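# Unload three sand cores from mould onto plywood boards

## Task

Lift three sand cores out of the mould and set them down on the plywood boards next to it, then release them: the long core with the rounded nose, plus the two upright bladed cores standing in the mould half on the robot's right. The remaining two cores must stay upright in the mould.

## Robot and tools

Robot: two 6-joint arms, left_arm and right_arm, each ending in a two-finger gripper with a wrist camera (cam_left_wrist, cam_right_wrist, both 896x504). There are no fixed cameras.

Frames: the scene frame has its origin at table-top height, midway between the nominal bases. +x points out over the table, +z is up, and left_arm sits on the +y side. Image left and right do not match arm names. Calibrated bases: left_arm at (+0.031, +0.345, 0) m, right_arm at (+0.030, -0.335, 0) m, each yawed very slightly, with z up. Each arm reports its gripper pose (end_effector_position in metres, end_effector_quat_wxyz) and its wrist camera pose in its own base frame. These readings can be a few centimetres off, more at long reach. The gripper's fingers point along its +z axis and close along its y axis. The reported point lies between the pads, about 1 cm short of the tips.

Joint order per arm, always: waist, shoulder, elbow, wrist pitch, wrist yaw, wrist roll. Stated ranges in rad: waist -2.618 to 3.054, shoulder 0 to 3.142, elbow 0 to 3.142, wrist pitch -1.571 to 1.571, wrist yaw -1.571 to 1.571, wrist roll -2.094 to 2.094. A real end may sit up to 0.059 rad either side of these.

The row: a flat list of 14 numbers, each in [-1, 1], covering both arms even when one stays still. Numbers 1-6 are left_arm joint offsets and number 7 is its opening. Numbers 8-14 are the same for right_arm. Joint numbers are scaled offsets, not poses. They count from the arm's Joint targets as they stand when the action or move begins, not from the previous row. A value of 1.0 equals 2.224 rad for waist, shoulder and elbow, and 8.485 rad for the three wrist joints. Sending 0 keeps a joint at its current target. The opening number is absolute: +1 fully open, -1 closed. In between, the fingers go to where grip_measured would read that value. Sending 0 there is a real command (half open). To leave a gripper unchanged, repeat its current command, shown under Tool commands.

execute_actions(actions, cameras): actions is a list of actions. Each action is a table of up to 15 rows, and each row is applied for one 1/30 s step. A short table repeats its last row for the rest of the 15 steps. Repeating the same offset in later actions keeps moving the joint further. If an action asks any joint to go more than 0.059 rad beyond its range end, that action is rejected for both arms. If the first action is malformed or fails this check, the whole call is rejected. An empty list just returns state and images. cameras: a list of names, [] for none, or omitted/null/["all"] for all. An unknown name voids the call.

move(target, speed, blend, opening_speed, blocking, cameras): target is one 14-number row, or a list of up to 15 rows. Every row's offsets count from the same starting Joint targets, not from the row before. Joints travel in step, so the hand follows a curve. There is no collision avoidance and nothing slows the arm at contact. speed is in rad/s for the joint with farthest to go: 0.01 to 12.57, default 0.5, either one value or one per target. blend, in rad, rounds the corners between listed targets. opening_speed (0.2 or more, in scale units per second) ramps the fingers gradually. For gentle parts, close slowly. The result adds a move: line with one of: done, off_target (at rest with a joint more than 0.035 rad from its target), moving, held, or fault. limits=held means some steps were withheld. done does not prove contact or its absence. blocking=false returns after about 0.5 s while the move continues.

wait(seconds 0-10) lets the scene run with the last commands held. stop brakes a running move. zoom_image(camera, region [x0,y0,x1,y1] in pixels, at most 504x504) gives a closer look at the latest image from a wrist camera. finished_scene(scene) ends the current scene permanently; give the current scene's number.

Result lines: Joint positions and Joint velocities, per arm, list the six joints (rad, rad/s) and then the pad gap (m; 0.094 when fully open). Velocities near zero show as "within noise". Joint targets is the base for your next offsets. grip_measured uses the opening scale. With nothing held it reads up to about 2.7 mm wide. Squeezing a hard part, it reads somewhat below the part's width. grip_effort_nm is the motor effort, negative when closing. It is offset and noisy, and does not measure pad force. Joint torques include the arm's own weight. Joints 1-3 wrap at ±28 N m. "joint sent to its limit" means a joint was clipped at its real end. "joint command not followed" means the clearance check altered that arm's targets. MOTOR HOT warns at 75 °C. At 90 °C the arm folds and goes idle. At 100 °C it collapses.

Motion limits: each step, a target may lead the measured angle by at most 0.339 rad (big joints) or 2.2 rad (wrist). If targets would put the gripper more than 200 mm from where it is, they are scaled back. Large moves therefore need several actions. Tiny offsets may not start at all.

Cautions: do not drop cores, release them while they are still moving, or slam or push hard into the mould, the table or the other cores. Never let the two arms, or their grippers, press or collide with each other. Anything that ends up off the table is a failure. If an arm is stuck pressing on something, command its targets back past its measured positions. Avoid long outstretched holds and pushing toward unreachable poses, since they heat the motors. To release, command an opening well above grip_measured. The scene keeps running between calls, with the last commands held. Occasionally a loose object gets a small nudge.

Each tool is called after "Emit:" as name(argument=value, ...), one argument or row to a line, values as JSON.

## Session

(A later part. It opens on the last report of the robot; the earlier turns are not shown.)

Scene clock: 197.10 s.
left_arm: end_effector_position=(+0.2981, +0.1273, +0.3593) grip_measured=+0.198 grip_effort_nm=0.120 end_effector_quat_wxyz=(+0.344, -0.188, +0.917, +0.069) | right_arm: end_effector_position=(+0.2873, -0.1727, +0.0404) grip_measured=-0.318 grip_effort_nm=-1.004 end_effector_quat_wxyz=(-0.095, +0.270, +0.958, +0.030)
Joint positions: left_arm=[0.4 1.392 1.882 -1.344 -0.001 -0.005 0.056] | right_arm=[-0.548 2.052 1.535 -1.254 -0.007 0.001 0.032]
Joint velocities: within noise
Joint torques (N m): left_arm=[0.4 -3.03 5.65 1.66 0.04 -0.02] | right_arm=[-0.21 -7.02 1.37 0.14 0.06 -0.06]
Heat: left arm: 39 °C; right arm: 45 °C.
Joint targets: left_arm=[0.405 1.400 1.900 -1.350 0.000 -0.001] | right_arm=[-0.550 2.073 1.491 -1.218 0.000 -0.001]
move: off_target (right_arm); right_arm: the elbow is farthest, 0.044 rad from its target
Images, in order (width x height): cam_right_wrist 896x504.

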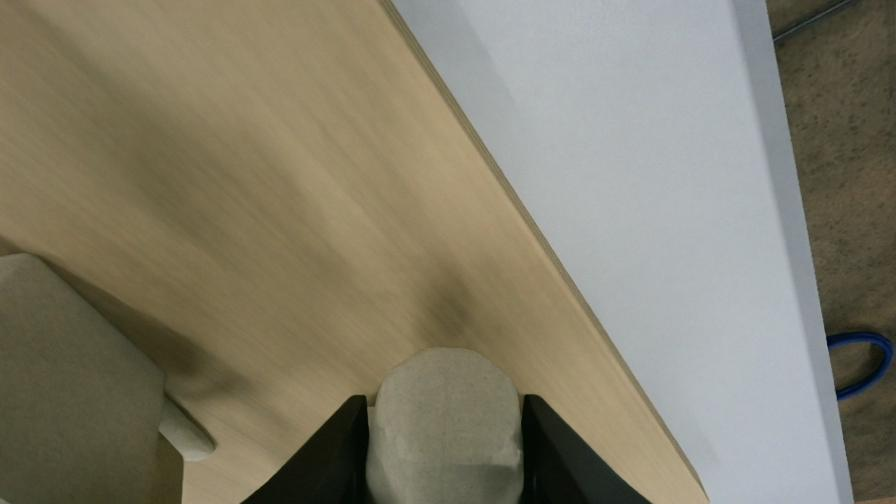

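Emit:
move(
  target=[0,0,0,0,0,0,0.2,0,-0.006,0.0165,-0.0035,0,0,-0.5],
  speed=0.1,
  cameras=[],
)

Emit:
move(
  target=[0,0,0,0,0,0,0.2,0,0,0,0,0,0,-0.15],
  opening_speed=0.2,
  cameras=["cam_right_wrist"],
)

Scene clock: 200.63 s.
left_arm: end_effector_position=(+0.2981, +0.1273, +0.3593) grip_measured=+0.198 grip_effort_nm=0.125 end_effector_quat_wxyz=(+0.344, -0.188, +0.917, +0.069) | right_arm: end_effector_position=(+0.2873, -0.1727, +0.0411) grip_measured=-0.318 grip_effort_nm=-1.004 end_effector_quat_wxyz=(-0.094, +0.270, +0.958, +0.030)
Joint positions: left_arm=[0.4 1.392 1.882 -1.344 -0.001 -0.005 0.056] | right_arm=[-0.548 2.05 1.535 -1.255 -0.008 0.001 0.032]
Joint velocities: within noise
Joint torques (N m): left_arm=[0.44 -2.93 5.64 1.63 0.02 -0.01] | right_arm=[-0.18 -7.98 4.05 -0.14 0.06 -0.05]
Heat: left arm: 39 °C; right arm: 45 °C.
Joint targets: left_arm=[0.405 1.400 1.900 -1.350 0.000 -0.001] | right_arm=[-0.550 2.059 1.527 -1.247 0.000 -0.001]
move: done
No camera images: "cameras" was empty.

Scene clock: 202.60 s.
left_arm: end_effector_position=(+0.2981, +0.1273, +0.3593) grip_measured=+0.198 grip_effort_nm=0.120 end_effector_quat_wxyz=(+0.344, -0.188, +0.917, +0.069) | right_arm: end_effector_position=(+0.2871, -0.1731, +0.0404) grip_measured=-0.153 grip_effort_nm=0.178 end_effector_quat_wxyz=(-0.095, +0.270, +0.958, +0.029)
Joint positions: left_arm=[0.4 1.392 1.882 -1.344 -0.001 -0.005 0.056] | right_arm=[-0.548 2.052 1.535 -1.254 -0.005 0.001 0.04]
Joint velocities: within noise
Joint torques (N m): left_arm=[0.39 -3.03 5.67 1.63 0.04 -0.01] | right_arm=[-0.38 -8.16 4.05 -0.16 0.03 -0.05]
Heat: left arm: 39 °C; right arm: 45 °C.
Joint targets: left_arm=[0.405 1.400 1.900 -1.350 0.000 -0.001] | right_arm=[-0.550 2.059 1.527 -1.248 0.000 0.000]
move: done
Images, in order (width x height): cam_right_wrist 896x504.

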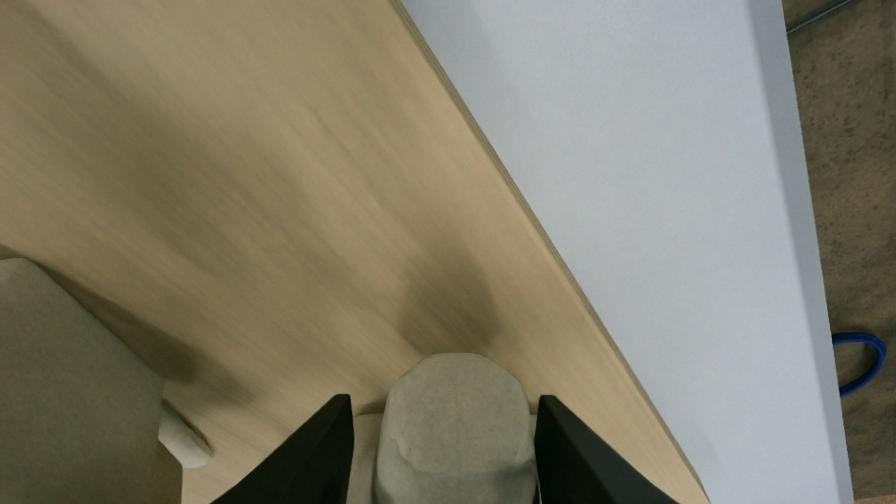

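Emit:
move(
  target=[0,0,0,0,0,0,0.2,0,0,0,0,0,0,0.3],
  opening_speed=0.5,
  cameras=[],
)

Emit:
move(
  target=[
    [0,0,0,0,0,0,0.2,0,-0.0382,0.112,-0.0318,0,0,0.3],
    [0,0,0,0,0,0,0.2,0.09,-0.296,0.168,-0.05,0,0,0.3],
  ],
  speed=[0.3,0.7],
  blend=0.06,
  cameras=["cam_right_wrist"],
)

Scene clock: 210.53 s.
left_arm: end_effector_position=(+0.2981, +0.1273, +0.3593) grip_measured=+0.198 grip_effort_nm=0.125 end_effector_quat_wxyz=(+0.344, -0.188, +0.917, +0.069) | right_arm: end_effector_position=(+0.2871, -0.1731, +0.0404) grip_measured=+0.297 grip_effort_nm=0.183 end_effector_quat_wxyz=(-0.095, +0.270, +0.958, +0.029)
Joint positions: left_arm=[0.4 1.392 1.882 -1.344 -0.001 -0.005 0.056] | right_arm=[-0.548 2.052 1.535 -1.254 -0.005 0.001 0.061]
Joint velocities: within noise
Joint torques (N m): left_arm=[0.43 -3 5.71 1.63 0.06 -0.02] | right_arm=[-0.2 -8.14 4.04 -0.16 0.04 -0.05]
Heat: left arm: 39 °C; right arm: 44 °C.
Joint targets: left_arm=[0.405 1.400 1.900 -1.350 0.000 -0.001] | right_arm=[-0.550 2.059 1.527 -1.248 0.000 0.000]
move: done
No camera images: "cameras" was empty.

target 2 of 2 would take right_arm's wrist pitch more than 0.059 radians past the lower end of its range (-1.571 radians), so nothing of the call was run. Give that joint a number nearer 0 in that row, or first move the joint away from that end.

Emit:
move(
  target=[
    [0,0,0,0,0,0,0.2,0,-0.0382,0.112,-0.0318,0,0,0.3],
    [0,0,0,0,0,0,0.2,0.09,-0.296,0.168,-0.015,0,0,0.3],
  ],
  speed=[0.3,0.7],
  blend=0.06,
  cameras=["cam_right_wrist"],
)

Scene clock: 215.57 s.
left_arm: end_effector_position=(+0.2981, +0.1273, +0.3593) grip_measured=+0.198 grip_effort_nm=0.120 end_effector_quat_wxyz=(+0.344, -0.188, +0.917, +0.069) | right_arm: end_effector_position=(+0.2969, -0.1089, +0.3522) grip_measured=+0.297 grip_effort_nm=0.178 end_effector_quat_wxyz=(+0.323, +0.167, +0.930, -0.056)
Joint positions: left_arm=[0.4 1.392 1.882 -1.344 -0.001 -0.005 0.056] | right_arm=[-0.357 1.398 1.889 -1.393 -0.004 0.001 0.061]
Joint velocities: within noise
Joint torques (N m): left_arm=[0.55 -3.07 5.74 1.64 0.04 -0.02] | right_arm=[0.59 -3.23 5.5 1.27 0.03 -0.05]
Heat: left arm: 38 °C; right arm: 44 °C.
Joint targets: left_arm=[0.405 1.400 1.900 -1.350 0.000 -0.001] | right_arm=[-0.350 1.401 1.901 -1.375 0.000 0.000]
move: done
Images, in order (width x height): cam_right_wrist 896x504.

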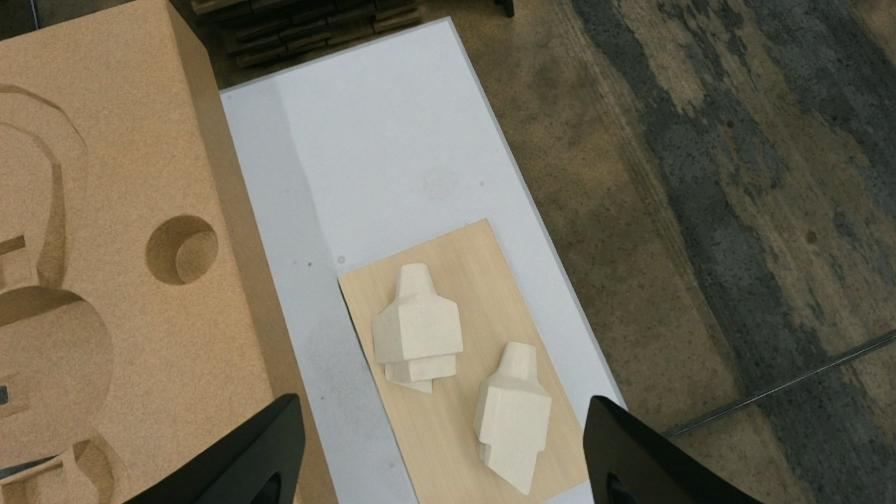

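Emit:
finished_scene(
  scene=2,
)

The scene is finished: the task was done.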